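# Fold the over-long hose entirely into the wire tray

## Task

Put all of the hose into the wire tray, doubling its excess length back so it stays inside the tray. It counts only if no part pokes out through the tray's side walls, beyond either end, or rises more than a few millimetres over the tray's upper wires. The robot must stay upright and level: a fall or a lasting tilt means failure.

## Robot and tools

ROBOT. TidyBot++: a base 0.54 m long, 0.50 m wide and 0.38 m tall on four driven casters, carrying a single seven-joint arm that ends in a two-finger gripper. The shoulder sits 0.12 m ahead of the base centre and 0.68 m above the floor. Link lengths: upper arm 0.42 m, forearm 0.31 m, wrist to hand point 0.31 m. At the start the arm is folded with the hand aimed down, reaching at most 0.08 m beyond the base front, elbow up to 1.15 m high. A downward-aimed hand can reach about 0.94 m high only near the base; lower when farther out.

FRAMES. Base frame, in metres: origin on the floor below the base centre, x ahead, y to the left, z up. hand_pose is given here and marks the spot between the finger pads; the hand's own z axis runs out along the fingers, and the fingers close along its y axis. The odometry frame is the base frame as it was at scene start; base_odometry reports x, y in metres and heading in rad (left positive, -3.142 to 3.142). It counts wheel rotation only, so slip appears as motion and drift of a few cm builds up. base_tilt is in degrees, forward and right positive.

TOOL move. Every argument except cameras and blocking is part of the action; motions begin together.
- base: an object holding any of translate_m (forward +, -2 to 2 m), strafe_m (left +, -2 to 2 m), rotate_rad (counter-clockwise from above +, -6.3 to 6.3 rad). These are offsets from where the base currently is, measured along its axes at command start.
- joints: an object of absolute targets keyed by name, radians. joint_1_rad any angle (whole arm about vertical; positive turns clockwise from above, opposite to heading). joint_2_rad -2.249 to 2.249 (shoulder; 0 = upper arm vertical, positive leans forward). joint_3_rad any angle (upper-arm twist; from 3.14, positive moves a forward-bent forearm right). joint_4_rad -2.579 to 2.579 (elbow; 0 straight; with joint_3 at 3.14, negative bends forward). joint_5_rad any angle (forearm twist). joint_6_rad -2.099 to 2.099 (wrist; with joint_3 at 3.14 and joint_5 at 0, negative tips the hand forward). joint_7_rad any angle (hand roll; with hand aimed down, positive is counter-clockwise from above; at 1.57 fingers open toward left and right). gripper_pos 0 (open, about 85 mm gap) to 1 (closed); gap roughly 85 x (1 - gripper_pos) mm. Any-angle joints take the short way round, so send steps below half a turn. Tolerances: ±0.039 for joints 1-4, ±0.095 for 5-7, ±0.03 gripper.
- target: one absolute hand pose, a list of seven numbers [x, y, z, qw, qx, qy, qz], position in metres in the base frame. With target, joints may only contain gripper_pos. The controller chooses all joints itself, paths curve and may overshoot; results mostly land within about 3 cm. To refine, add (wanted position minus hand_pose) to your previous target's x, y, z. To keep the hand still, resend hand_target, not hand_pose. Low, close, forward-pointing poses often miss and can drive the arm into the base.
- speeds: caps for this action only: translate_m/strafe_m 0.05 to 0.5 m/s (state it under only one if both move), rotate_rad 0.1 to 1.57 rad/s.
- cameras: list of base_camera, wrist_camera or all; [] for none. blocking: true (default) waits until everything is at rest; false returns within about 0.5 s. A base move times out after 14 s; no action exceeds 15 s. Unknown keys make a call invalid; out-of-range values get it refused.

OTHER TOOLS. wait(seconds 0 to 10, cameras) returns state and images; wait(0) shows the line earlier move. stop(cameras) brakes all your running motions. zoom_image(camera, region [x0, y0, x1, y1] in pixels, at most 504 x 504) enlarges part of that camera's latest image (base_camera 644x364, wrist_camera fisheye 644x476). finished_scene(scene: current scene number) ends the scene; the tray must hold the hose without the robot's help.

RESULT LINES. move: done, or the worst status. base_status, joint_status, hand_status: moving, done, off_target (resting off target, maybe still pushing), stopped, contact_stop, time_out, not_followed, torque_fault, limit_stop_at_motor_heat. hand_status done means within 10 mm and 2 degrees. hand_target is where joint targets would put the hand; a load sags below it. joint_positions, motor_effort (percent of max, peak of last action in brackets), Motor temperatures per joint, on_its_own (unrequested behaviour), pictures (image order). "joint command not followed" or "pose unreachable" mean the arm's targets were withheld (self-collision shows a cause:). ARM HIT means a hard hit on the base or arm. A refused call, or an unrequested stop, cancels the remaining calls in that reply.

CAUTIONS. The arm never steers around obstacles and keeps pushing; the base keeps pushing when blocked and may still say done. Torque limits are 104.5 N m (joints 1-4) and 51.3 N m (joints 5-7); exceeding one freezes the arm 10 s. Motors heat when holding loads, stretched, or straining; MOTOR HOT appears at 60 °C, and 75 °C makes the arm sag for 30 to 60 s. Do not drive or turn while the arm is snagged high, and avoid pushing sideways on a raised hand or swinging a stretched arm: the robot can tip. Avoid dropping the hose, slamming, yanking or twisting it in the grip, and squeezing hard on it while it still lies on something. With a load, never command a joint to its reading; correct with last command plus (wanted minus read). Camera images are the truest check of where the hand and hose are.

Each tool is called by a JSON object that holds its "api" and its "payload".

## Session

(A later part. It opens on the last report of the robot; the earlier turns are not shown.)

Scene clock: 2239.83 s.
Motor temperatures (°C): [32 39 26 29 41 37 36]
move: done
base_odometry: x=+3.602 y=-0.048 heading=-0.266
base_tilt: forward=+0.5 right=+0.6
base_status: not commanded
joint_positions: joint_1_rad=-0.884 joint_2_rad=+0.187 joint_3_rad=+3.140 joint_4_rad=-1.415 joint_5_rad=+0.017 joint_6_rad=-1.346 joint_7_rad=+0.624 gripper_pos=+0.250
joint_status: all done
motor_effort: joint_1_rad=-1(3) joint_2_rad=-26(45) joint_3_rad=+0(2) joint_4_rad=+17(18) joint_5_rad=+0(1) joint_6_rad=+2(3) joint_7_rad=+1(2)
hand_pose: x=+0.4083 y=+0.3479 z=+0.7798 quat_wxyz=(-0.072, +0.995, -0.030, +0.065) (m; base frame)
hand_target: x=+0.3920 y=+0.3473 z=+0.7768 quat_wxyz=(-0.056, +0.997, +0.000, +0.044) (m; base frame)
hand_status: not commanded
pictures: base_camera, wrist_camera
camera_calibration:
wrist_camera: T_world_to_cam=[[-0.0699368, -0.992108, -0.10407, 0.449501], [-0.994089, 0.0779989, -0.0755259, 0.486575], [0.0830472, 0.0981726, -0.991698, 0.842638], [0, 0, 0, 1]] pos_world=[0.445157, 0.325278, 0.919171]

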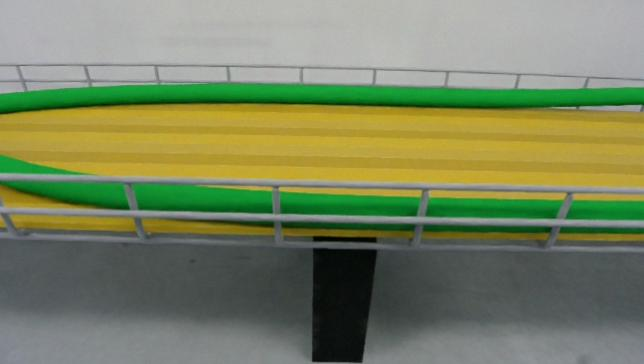

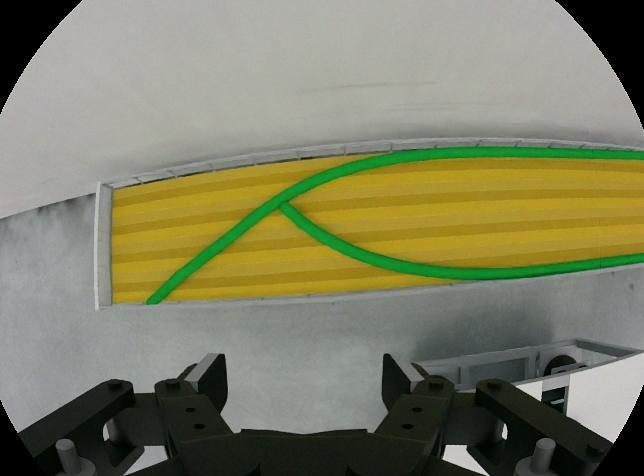

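{"api": "move", "payload": {"base": {"strafe_m": 0.6}, "speeds": {"strafe_m": 0.3}, "joints": {"joint_1_rad": -0.2, "joint_7_rad": 1.37, "joint_6_rad": -1.55}, "cameras": ["base_camera","wrist_camera"]}}

Scene clock: 2249.17 s.
Motor temperatures (°C): [32 38 26 29 41 37 36]
move: done
base_odometry: x=+3.760 y=+0.531 heading=-0.266
base_tilt: forward=+0.6 right=+0.5
base_status: done
joint_positions: joint_1_rad=-0.211 joint_2_rad=+0.187 joint_3_rad=+3.140 joint_4_rad=-1.415 joint_5_rad=+0.017 joint_6_rad=-1.498 joint_7_rad=+1.325 gripper_pos=+0.250
joint_status: all done
motor_effort: joint_1_rad=+0(3) joint_2_rad=-25(27) joint_3_rad=+0(2) joint_4_rad=+16(18) joint_5_rad=+0(1) joint_6_rad=+1(3) joint_7_rad=+1(2)
hand_pose: x=+0.5161 y=+0.0814 z=+0.7745 quat_wxyz=(+0.003, +1.000, -0.016, +0.022) (m; base frame)
hand_target: x=+0.5059 y=+0.0804 z=+0.7737 quat_wxyz=(+0.001, +1.000, +0.000, -0.004) (m; base frame)
hand_status: not commanded
pictures: base_camera, wrist_camera
camera_calibration:
wrist_camera: T_world_to_cam=[[-0.0492009, -0.997536, 0.0500159, 0.0625435], [-0.99877, 0.049447, 0.00369476, 0.557598], [-0.00615879, -0.0497726, -0.998742, 0.918157], [0, 0, 0, 1]] pos_world=[0.565644, 0.0805169, 0.911813]

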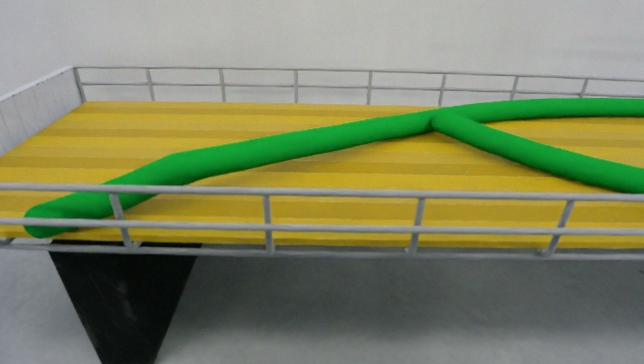

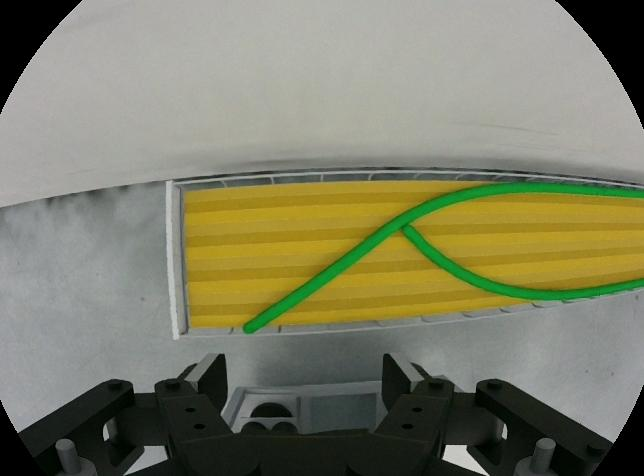

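{"api": "zoom_image", "payload": {"camera": "base_camera", "region": [0, 140, 240, 280]}}

{"api": "zoom_image", "payload": {"camera": "wrist_camera", "region": [160, 270, 340, 350]}}

Scaled by 2.100.

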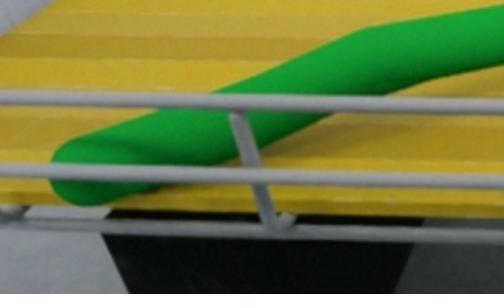

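Scaled by 2.800.

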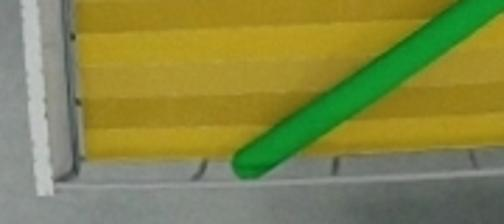

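{"api": "zoom_image", "payload": {"camera": "base_camera", "region": [0, 175, 130, 265]}}

Scaled by 3.877.

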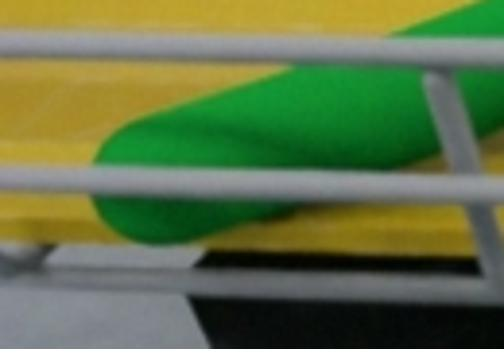

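{"api": "move", "payload": {"joints": {"joint_1_rad": -0.365, "joint_2_rad": 0.985, "joint_4_rad": -2.075, "joint_6_rad": -0.08, "joint_7_rad": 3.39, "gripper_pos": 0.4}, "cameras": ["base_camera","wrist_camera"]}}

Scene clock: 2316.87 s.
Motor temperatures (°C): [32 37 26 29 41 37 36]
move: done
base_odometry: x=+3.760 y=+0.531 heading=-0.266
base_tilt: forward=+0.5 right=+0.5
base_status: not commanded
joint_positions: joint_1_rad=-0.350 joint_2_rad=+0.968 joint_3_rad=+3.140 joint_4_rad=-2.054 joint_5_rad=+0.017 joint_6_rad=-0.134 joint_7_rad=+3.343 gripper_pos=+0.400
joint_status: all done
motor_effort: joint_1_rad=-1(2) joint_2_rad=-34(37) joint_3_rad=-1(1) joint_4_rad=+2(17) joint_5_rad=+0(1) joint_6_rad=+0(2) joint_7_rad=+1(2)
hand_pose: x=+0.4751 y=+0.1314 z=+0.2970 quat_wxyz=(-0.004, +0.480, +0.877, -0.006) (m; base frame)
hand_target: x=+0.4701 y=+0.1365 z=+0.2898 quat_wxyz=(+0.000, +0.460, +0.888, +0.001) (m; base frame)
hand_status: not commanded
pictures: base_camera, wrist_camera
camera_calibration:
wrist_camera: T_world_to_cam=[[0.849716, 0.526358, 0.030498, -0.487236], [0.524814, -0.849932, 0.046754, -0.102547], [0.0505306, -0.0237218, -0.998441, 0.413063], [0, 0, 0, 1]] pos_world=[0.446958, 0.179101, 0.432073]

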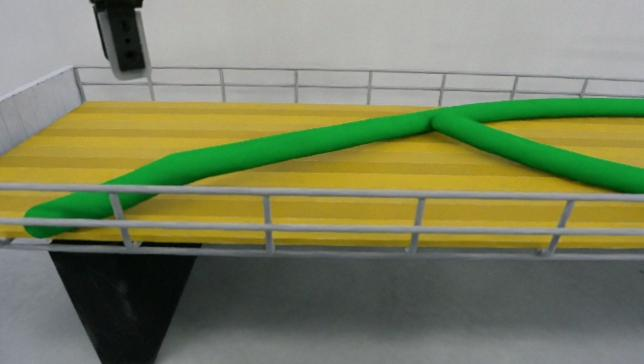

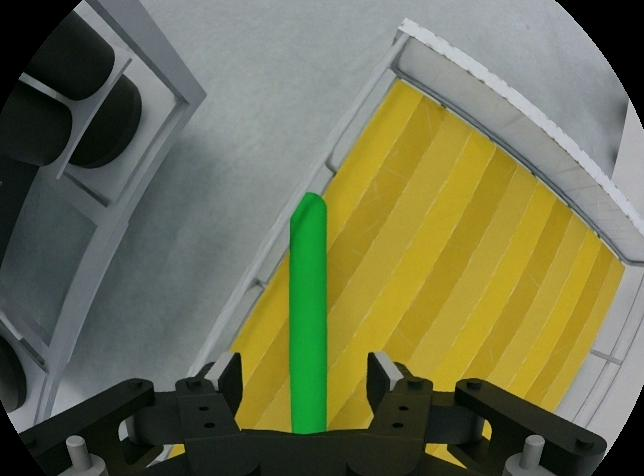

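{"api": "zoom_image", "payload": {"camera": "wrist_camera", "region": [230, 150, 370, 300]}}

Scaled by 3.360.

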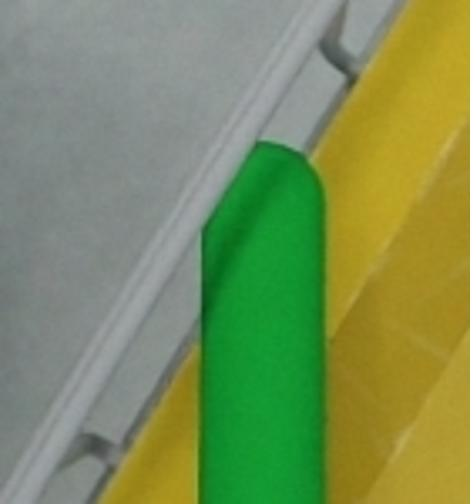

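{"api": "move", "payload": {"joints": {"joint_2_rad": 1.27, "joint_4_rad": -1.92, "joint_6_rad": 0.10, "gripper_pos": 0.4}, "cameras": ["base_camera","wrist_camera"]}}

Scene clock: 2338.13 s.
Motor temperatures (°C): [32 37 26 29 41 37 36]
move: done
base_odometry: x=+3.760 y=+0.531 heading=-0.266
base_tilt: forward=+0.5 right=+0.6
base_status: not commanded
joint_positions: joint_1_rad=-0.350 joint_2_rad=+1.248 joint_3_rad=+3.140 joint_4_rad=-1.941 joint_5_rad=+0.017 joint_6_rad=+0.046 joint_7_rad=+3.346 gripper_pos=+0.400
joint_status: all done
motor_effort: joint_1_rad=-1(2) joint_2_rad=-36(38) joint_3_rad=+0(2) joint_4_rad=-1(3) joint_5_rad=+0(0) joint_6_rad=+1(1) joint_7_rad=+1(1)
hand_pose: x=+0.4785 y=+0.1338 z=+0.1901 quat_wxyz=(-0.001, +0.479, +0.878, +0.000) (m; base frame)
hand_target: x=+0.4943 y=+0.1459 z=+0.1816 quat_wxyz=(+0.017, +0.460, +0.887, +0.020) (m; base frame)
hand_status: not commanded
pictures: base_camera, wrist_camera
camera_calibration:
wrist_camera: T_world_to_cam=[[0.847852, 0.528426, 0.0437307, -0.490109], [0.526647, -0.848825, 0.0462394, -0.0982545], [0.0615538, -0.0161735, -0.997973, 0.29984], [0, 0, 0, 1]] pos_world=[0.44883, 0.180435, 0.325208]

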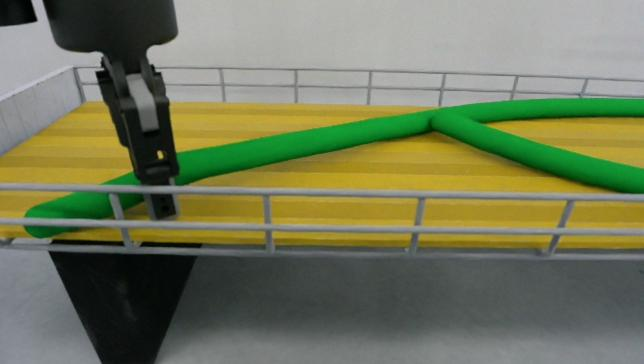

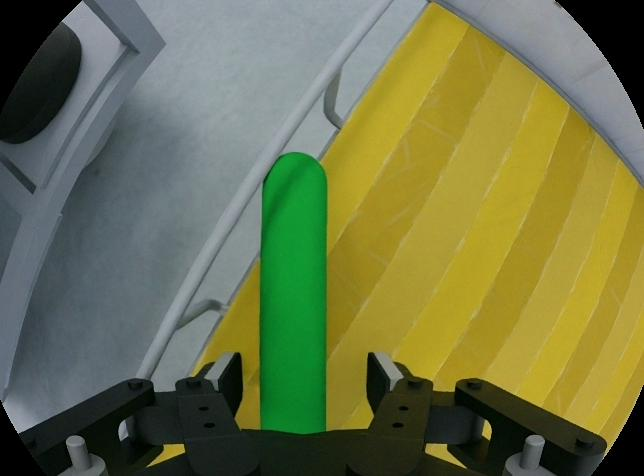

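{"api": "move", "payload": {"joints": {"gripper_pos": 0.85}, "cameras": []}}

{"api": "move", "payload": {"joints": {"joint_1_rad": -0.345, "joint_2_rad": 1.25, "joint_4_rad": -1.81, "joint_6_rad": -0.11, "joint_7_rad": 2.83, "gripper_pos": 0.85}, "cameras": ["base_camera","wrist_camera"]}}

Scene clock: 2345.33 s.
Motor temperatures (°C): [32 37 26 29 41 37 36]
move: off_target
base_odometry: x=+3.760 y=+0.531 heading=-0.266
base_tilt: forward=+0.5 right=+0.5
base_status: not commanded
joint_positions: joint_1_rad=-0.351 joint_2_rad=+1.244 joint_3_rad=+3.140 joint_4_rad=-1.940 joint_5_rad=+0.017 joint_6_rad=+0.052 joint_7_rad=+3.346 gripper_pos=+0.754
joint_status: gripper_pos off_target (ended at +0.754, target +0.850)
motor_effort: joint_1_rad=+0(1) joint_2_rad=-34(36) joint_3_rad=-1(1) joint_4_rad=+0(2) joint_5_rad=+0(0) joint_6_rad=+1(2) joint_7_rad=+1(1)
hand_pose: x=+0.4828 y=+0.1357 z=+0.1914 quat_wxyz=(+0.002, +0.479, +0.878, +0.004) (m; base frame)
hand_target: x=+0.4943 y=+0.1459 z=+0.1816 quat_wxyz=(+0.017, +0.460, +0.887, +0.020) (m; base frame)
hand_status: not commanded
pictures: none
No camera images: "cameras" was empty.

Scene clock: 2346.67 s.
Motor temperatures (°C): [32 37 26 29 41 37 36]
move: off_target
base_odometry: x=+3.760 y=+0.531 heading=-0.266
base_tilt: forward=+0.6 right=+0.6
base_status: not commanded
joint_positions: joint_1_rad=-0.351 joint_2_rad=+1.240 joint_3_rad=+3.140 joint_4_rad=-1.821 joint_5_rad=+0.017 joint_6_rad=-0.058 joint_7_rad=+2.879 gripper_pos=+0.754
joint_status: gripper_pos off_target (ended at +0.754, target +0.850); the others done
motor_effort: joint_1_rad=+2(3) joint_2_rad=-38(38) joint_3_rad=+3(4) joint_4_rad=+1(4) joint_5_rad=-1(1) joint_6_rad=+0(3) joint_7_rad=+0(1)
hand_pose: x=+0.5226 y=+0.1500 z=+0.1939 quat_wxyz=(+0.005, +0.669, +0.743, +0.010) (m; base frame)
hand_target: x=+0.5098 y=+0.1429 z=+0.1900 quat_wxyz=(-0.007, +0.695, +0.719, -0.012) (m; base frame)
hand_status: not commanded
pictures: base_camera, wrist_camera
camera_calibration:
wrist_camera: T_world_to_cam=[[0.993627, 0.0904853, 0.0672198, -0.551257], [0.0877925, -0.995253, 0.0419943, 0.144193], [0.0707006, -0.0358253, -0.996854, 0.2991], [0, 0, 0, 1]] pos_world=[0.513938, 0.204105, 0.329159]

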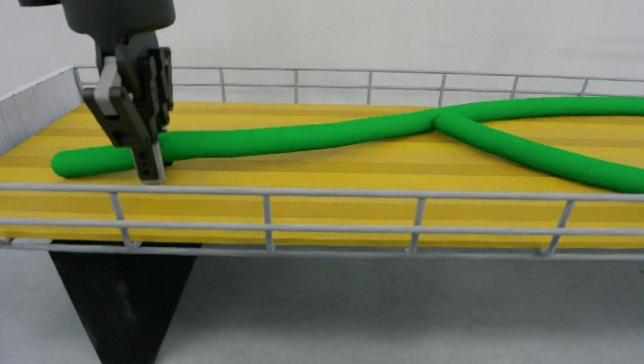

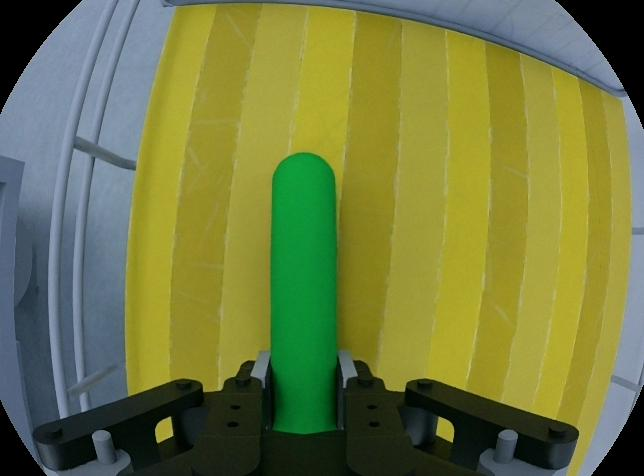

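{"api": "move", "payload": {"joints": {"joint_2_rad": 1.28, "gripper_pos": 0.6}, "cameras": ["wrist_camera"]}}

{"api": "move", "payload": {"joints": {"gripper_pos": 0.35}, "cameras": ["base_camera","wrist_camera"]}}

Scene clock: 2351.00 s.
Motor temperatures (°C): [32 38 26 29 41 37 36]
move: done
base_odometry: x=+3.760 y=+0.531 heading=-0.266
base_tilt: forward=+0.5 right=+0.5
base_status: not commanded
joint_positions: joint_1_rad=-0.350 joint_2_rad=+1.248 joint_3_rad=+3.140 joint_4_rad=-1.819 joint_5_rad=+0.017 joint_6_rad=-0.060 joint_7_rad=+2.872 gripper_pos=+0.600
joint_status: all done
motor_effort: joint_1_rad=-1(2) joint_2_rad=-34(39) joint_3_rad=+0(3) joint_4_rad=+0(2) joint_5_rad=+0(1) joint_6_rad=+0(2) joint_7_rad=+1(1)
hand_pose: x=+0.5193 y=+0.1480 z=+0.1906 quat_wxyz=(+0.003, +0.672, +0.741, +0.006) (m; base frame)
hand_target: x=+0.4957 y=+0.1378 z=+0.1778 quat_wxyz=(-0.014, +0.695, +0.719, -0.026) (m; base frame)
hand_status: not commanded
pictures: wrist_camera
camera_calibration:
wrist_camera: T_world_to_cam=[[0.99491, 0.0819847, 0.058593, -0.545328], [0.0794564, -0.995856, 0.0442538, 0.146633], [0.0619782, -0.0393729, -0.997301, 0.301085], [0, 0, 0, 1]] pos_world=[0.512241, 0.202589, 0.325735]

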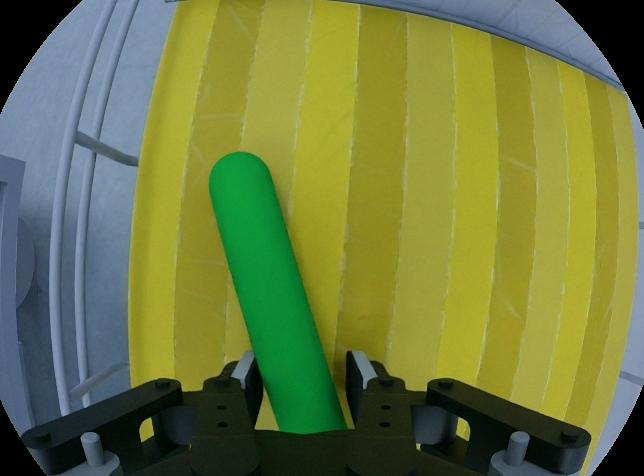

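Scene clock: 2351.67 s.
Motor temperatures (°C): [32 38 26 29 41 37 36]
move: done
base_odometry: x=+3.760 y=+0.531 heading=-0.266
base_tilt: forward=+0.5 right=+0.6
base_status: not commanded
joint_positions: joint_1_rad=-0.350 joint_2_rad=+1.256 joint_3_rad=+3.140 joint_4_rad=-1.819 joint_5_rad=+0.017 joint_6_rad=-0.061 joint_7_rad=+2.872 gripper_pos=+0.350
joint_status: all done
motor_effort: joint_1_rad=+0(1) joint_2_rad=-37(39) joint_3_rad=+0(1) joint_4_rad=+1(2) joint_5_rad=+0(0) joint_6_rad=+0(1) joint_7_rad=+1(1)
hand_pose: x=+0.5151 y=+0.1464 z=+0.1871 quat_wxyz=(+0.001, +0.672, +0.741, +0.002) (m; base frame)
hand_target: x=+0.4957 y=+0.1378 z=+0.1778 quat_wxyz=(-0.014, +0.695, +0.719, -0.026) (m; base frame)
hand_status: not commanded
pictures: base_camera, wrist_camera
camera_calibration:
wrist_camera: T_world_to_cam=[[0.995404, 0.0821669, 0.049179, -0.53928], [0.0798752, -0.995702, 0.0468835, 0.144841], [0.0528199, -0.0427398, -0.997689, 0.303094], [0, 0, 0, 1]] pos_world=[0.509224, 0.201484, 0.322124]

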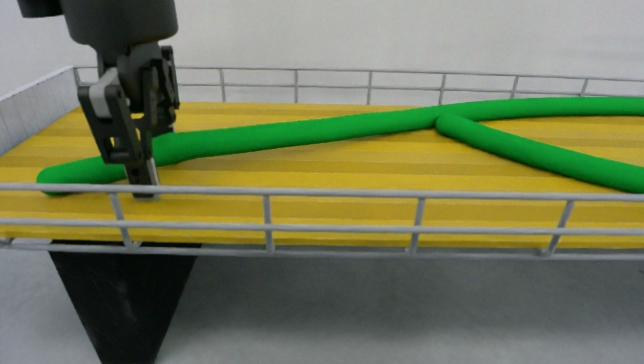

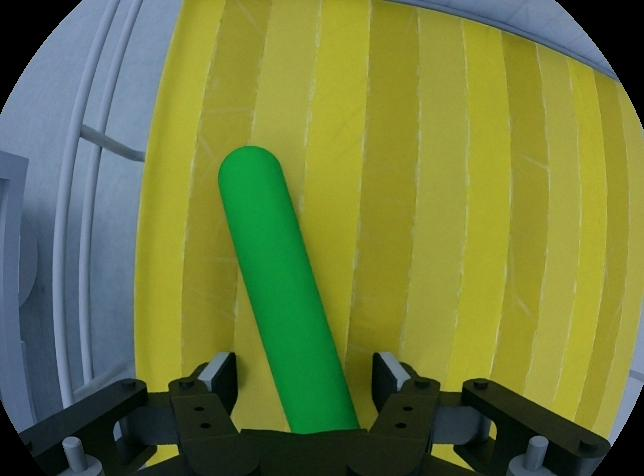

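{"api": "move", "payload": {"joints": {"joint_7_rad": 3.13, "gripper_pos": 0.2}, "cameras": ["wrist_camera"]}}

{"api": "move", "payload": {"joints": {"joint_2_rad": 1.0, "joint_4_rad": -1.945, "joint_6_rad": -0.27}, "cameras": ["base_camera","wrist_camera"]}}

Scene clock: 2358.37 s.
Motor temperatures (°C): [32 38 26 29 41 37 36]
move: done
base_odometry: x=+3.760 y=+0.531 heading=-0.266
base_tilt: forward=+0.6 right=+0.5
base_status: not commanded
joint_positions: joint_1_rad=-0.350 joint_2_rad=+1.256 joint_3_rad=+3.140 joint_4_rad=-1.819 joint_5_rad=+0.017 joint_6_rad=-0.061 joint_7_rad=+3.111 gripper_pos=+0.200
joint_status: all done
motor_effort: joint_1_rad=+0(1) joint_2_rad=-38(38) joint_3_rad=-1(1) joint_4_rad=+1(1) joint_5_rad=+0(0) joint_6_rad=+1(1) joint_7_rad=+0(2)
hand_pose: x=+0.5149 y=+0.1463 z=+0.1869 quat_wxyz=(+0.001, +0.579, +0.815, +0.002) (m; base frame)
hand_target: x=+0.4957 y=+0.1378 z=+0.1778 quat_wxyz=(-0.017, +0.580, +0.814, -0.024) (m; base frame)
hand_status: not commanded
pictures: wrist_camera
camera_calibration:
wrist_camera: T_world_to_cam=[[0.947715, 0.315321, 0.0490771, -0.548651], [0.313101, -0.948508, 0.0479554, 0.0176083], [0.0616714, -0.0300819, -0.997643, 0.296533], [0, 0, 0, 1]] pos_world=[0.496165, 0.198623, 0.321916]

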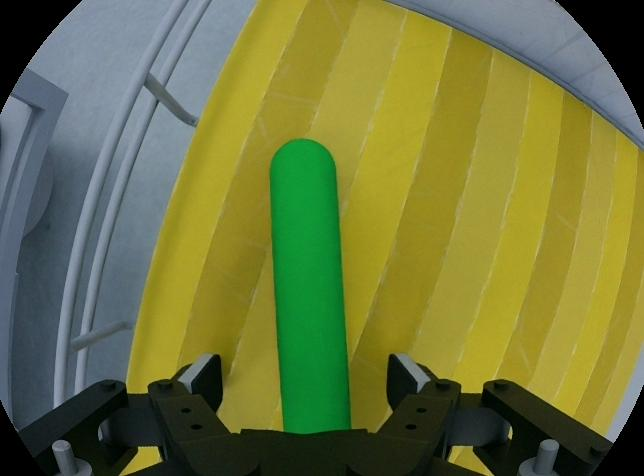

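Scene clock: 2359.73 s.
Motor temperatures (°C): [32 38 26 29 41 37 36]
move: done
base_odometry: x=+3.760 y=+0.531 heading=-0.266
base_tilt: forward=+0.5 right=+0.5
base_status: not commanded
joint_positions: joint_1_rad=-0.350 joint_2_rad=+0.986 joint_3_rad=+3.140 joint_4_rad=-1.921 joint_5_rad=+0.017 joint_6_rad=-0.216 joint_7_rad=+3.111 gripper_pos=+0.200
joint_status: all done
motor_effort: joint_1_rad=+0(1) joint_2_rad=-37(41) joint_3_rad=-1(1) joint_4_rad=+4(5) joint_5_rad=+0(0) joint_6_rad=+1(1) joint_7_rad=+0(1)
hand_pose: x=+0.5223 y=+0.1481 z=+0.2972 quat_wxyz=(+0.006, +0.579, +0.815, +0.007) (m; base frame)
hand_target: x=+0.4877 y=+0.1349 z=+0.2904 quat_wxyz=(-0.021, +0.579, +0.814, -0.030) (m; base frame)
hand_status: not commanded
pictures: base_camera, wrist_camera
camera_calibration:
wrist_camera: T_world_to_cam=[[0.946931, 0.315149, 0.0632683, -0.565378], [0.312359, -0.948635, 0.0502425, 0.0114133], [0.0758524, -0.0278138, -0.996731, 0.398157], [0, 0, 0, 1]] pos_world=[0.501608, 0.20008, 0.432052]

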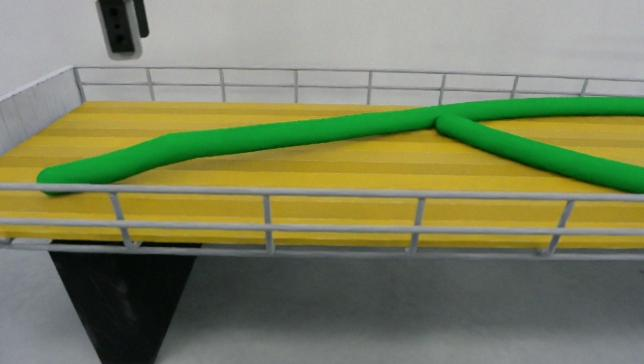

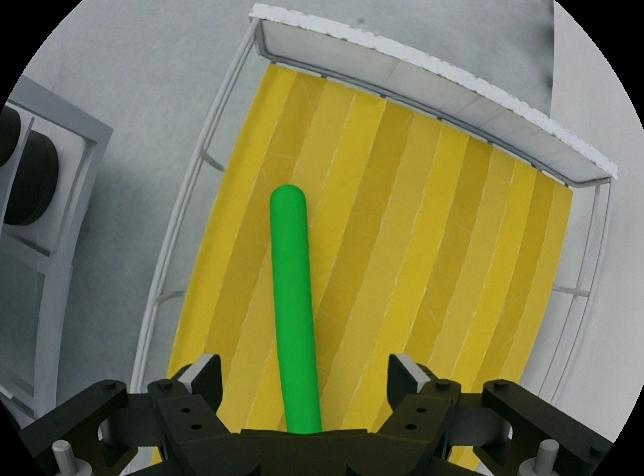

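{"api": "move", "payload": {"joints": {"joint_1_rad": -0.2, "joint_2_rad": 0.2, "joint_4_rad": -1.4, "joint_6_rad": -1.55, "joint_7_rad": 1.37}, "cameras": ["base_camera","wrist_camera"]}}

{"api": "zoom_image", "payload": {"camera": "wrist_camera", "region": [150, 150, 500, 350]}}

{"api": "zoom_image", "payload": {"camera": "base_camera", "region": [340, 60, 644, 260]}}

Scene clock: 2382.17 s.
Motor temperatures (°C): [32 38 26 29 41 37 36]
move: done
base_odometry: x=+3.760 y=+0.531 heading=-0.266
base_tilt: forward=+0.6 right=+0.6
base_status: not commanded
joint_positions: joint_1_rad=-0.216 joint_2_rad=+0.187 joint_3_rad=+3.140 joint_4_rad=-1.415 joint_5_rad=+0.017 joint_6_rad=-1.496 joint_7_rad=+1.417 gripper_pos=+0.200
joint_status: all done
motor_effort: joint_1_rad=+0(2) joint_2_rad=-25(39) joint_3_rad=+0(1) joint_4_rad=+17(17) joint_5_rad=+0(0) joint_6_rad=+1(2) joint_7_rad=+0(2)
hand_pose: x=+0.5163 y=+0.0837 z=+0.7744 quat_wxyz=(+0.004, +0.999, +0.032, +0.023) (m; base frame)
hand_target: x=+0.5059 y=+0.0804 z=+0.7737 quat_wxyz=(+0.001, +1.000, +0.000, -0.004) (m; base frame)
hand_status: not commanded
pictures: base_camera, wrist_camera
camera_calibration:
wrist_camera: T_world_to_cam=[[0.0471057, -0.997441, 0.0537762, 0.0121499], [-0.99889, -0.0470179, 0.00289745, 0.56641], [-0.000361594, -0.053853, -0.998549, 0.915327], [0, 0, 0, 1]] pos_world=[0.56554, 0.0880433, 0.911705]

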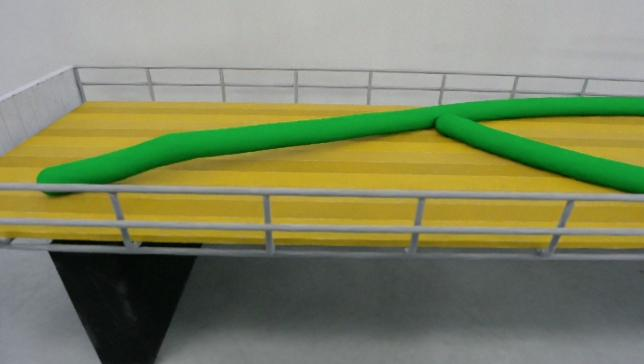

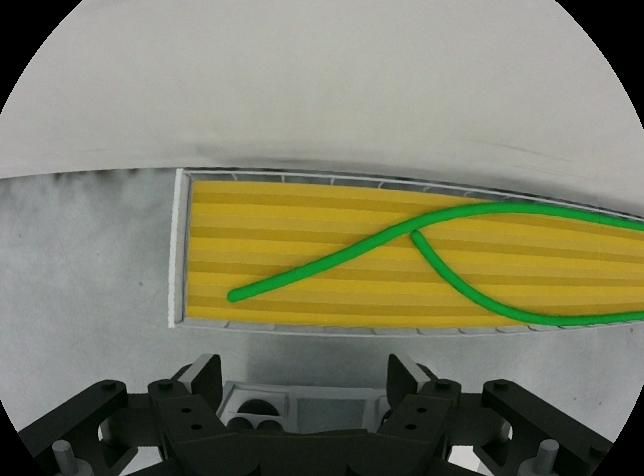

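Scaled by 1.440.

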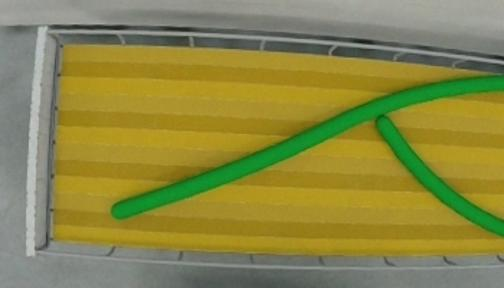

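Scaled by 1.658.

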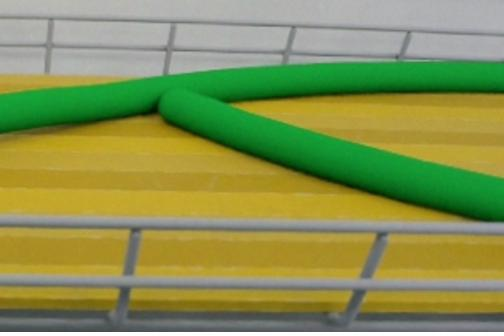

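{"api": "move", "payload": {"base": {"strafe_m": -1.3, "translate_m": -0.15}, "joints": {"joint_1_rad": 0.1, "joint_7_rad": 1.67}, "speeds": {"strafe_m": 0.5}, "cameras": ["base_camera","wrist_camera"]}}

Scene clock: 2392.37 s.
Motor temperatures (°C): [32 38 26 29 41 37 36]
move: done
base_odometry: x=+3.273 y=-0.684 heading=-0.267
base_tilt: forward=+0.5 right=+0.6
base_status: done
joint_positions: joint_1_rad=+0.093 joint_2_rad=+0.188 joint_3_rad=+3.140 joint_4_rad=-1.414 joint_5_rad=+0.017 joint_6_rad=-1.500 joint_7_rad=+1.626 gripper_pos=+0.200
joint_status: all done
motor_effort: joint_1_rad=+0(3) joint_2_rad=-25(28) joint_3_rad=+1(3) joint_4_rad=+16(17) joint_5_rad=+0(2) joint_6_rad=+1(1) joint_7_rad=+0(2)
hand_pose: x=+0.5222 y=-0.0410 z=+0.7741 quat_wxyz=(+0.010, +1.000, -0.018, +0.019) (m; base frame)
hand_target: x=+0.5124 y=-0.0375 z=+0.7737 quat_wxyz=(-0.001, +1.000, +0.000, -0.004) (m; base frame)
hand_status: not commanded
pictures: base_camera, wrist_camera
camera_calibration:
wrist_camera: T_world_to_cam=[[-0.0523741, -0.996646, 0.0628709, -0.0675373], [-0.998543, 0.0530856, 0.00969923, 0.56512], [-0.0130042, -0.0622713, -0.997975, 0.914194], [0, 0, 0, 1]] pos_world=[0.572648, -0.0403826, 0.911108]

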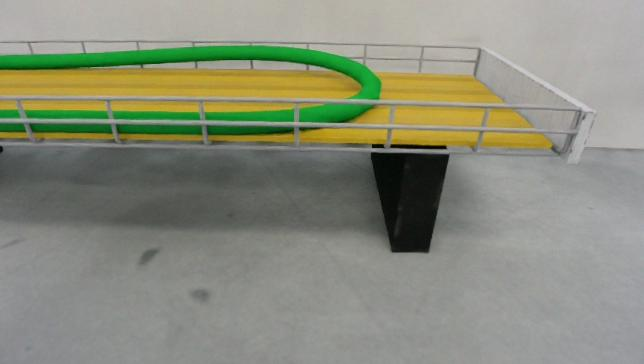

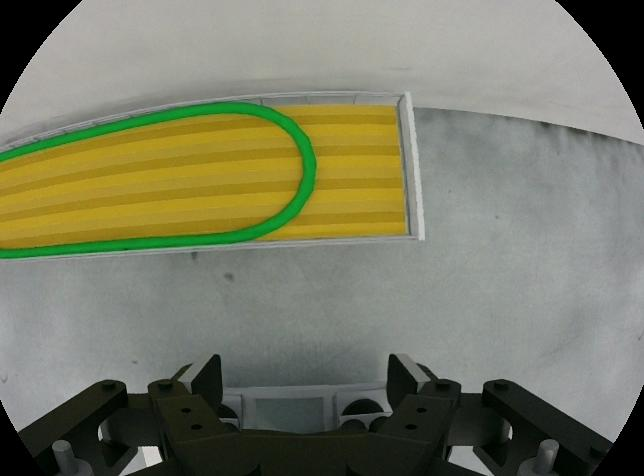

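{"api": "zoom_image", "payload": {"camera": "base_camera", "region": [0, 20, 240, 170]}}

{"api": "zoom_image", "payload": {"camera": "base_camera", "region": [200, 20, 440, 170]}}

Scaled by 2.100.

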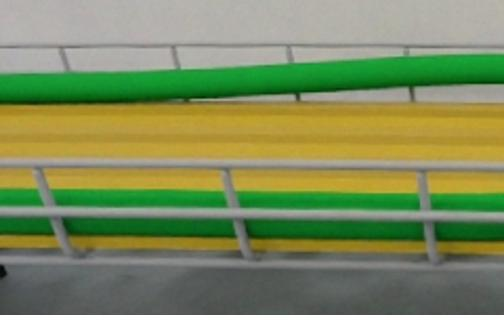

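Scaled by 2.100.

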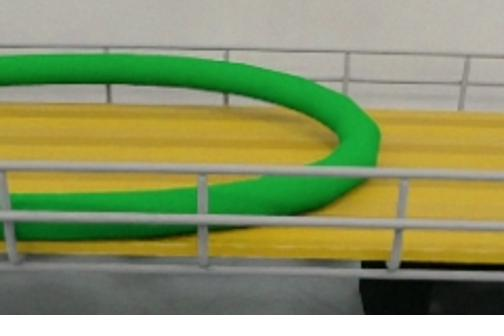

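{"api": "zoom_image", "payload": {"camera": "base_camera", "region": [130, 30, 250, 80]}}

{"api": "zoom_image", "payload": {"camera": "base_camera", "region": [240, 30, 400, 130]}}

Scaled by 4.200.

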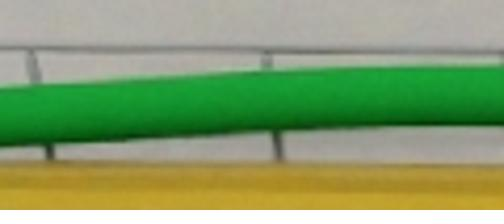

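Scaled by 3.150.

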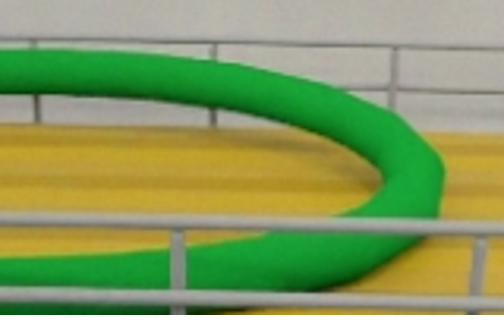

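{"api": "wait", "payload": {"seconds": 1, "cameras": ["wrist_camera"]}}

Scene clock: 2422.37 s.
Motor temperatures (°C): [32 37 26 29 41 37 36]
base_odometry: x=+3.273 y=-0.684 heading=-0.267
base_tilt: forward=+0.6 right=+0.6
base_status: done
joint_positions: joint_1_rad=+0.093 joint_2_rad=+0.188 joint_3_rad=+3.140 joint_4_rad=-1.414 joint_5_rad=+0.017 joint_6_rad=-1.500 joint_7_rad=+1.626 gripper_pos=+0.200
joint_status: all done
motor_effort: joint_1_rad=+0(3) joint_2_rad=-26(28) joint_3_rad=+1(3) joint_4_rad=+16(17) joint_5_rad=+0(2) joint_6_rad=+1(1) joint_7_rad=+0(2)
hand_pose: x=+0.5222 y=-0.0410 z=+0.7741 quat_wxyz=(+0.010, +1.000, -0.018, +0.019) (m; base frame)
hand_target: x=+0.5124 y=-0.0375 z=+0.7737 quat_wxyz=(-0.001, +1.000, +0.000, -0.004) (m; base frame)
hand_status: not commanded
wait: 1.00 s; at rest from the start
pictures: wrist_camera
camera_calibration:
wrist_camera: T_world_to_cam=[[-0.0522527, -0.996653, 0.0628756, -0.0676046], [-0.998549, 0.0529642, 0.00970141, 0.565117], [-0.0129991, -0.0622774, -0.997974, 0.914191], [0, 0, 0, 1]] pos_world=[0.572648, -0.0403758, 0.911107]

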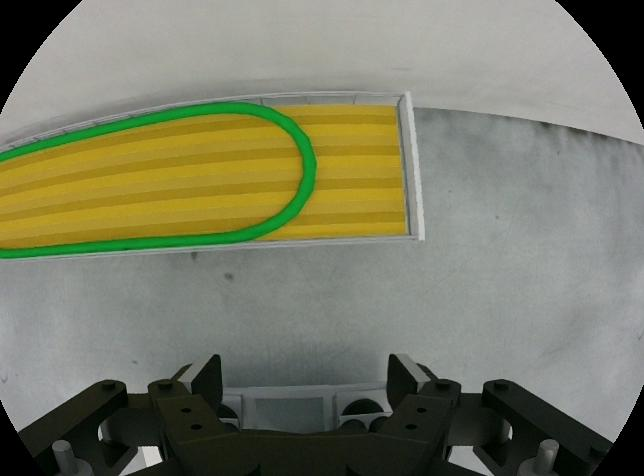

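{"api": "finished_scene", "payload": {"scene": 2}}

The scene is finished: the task was done.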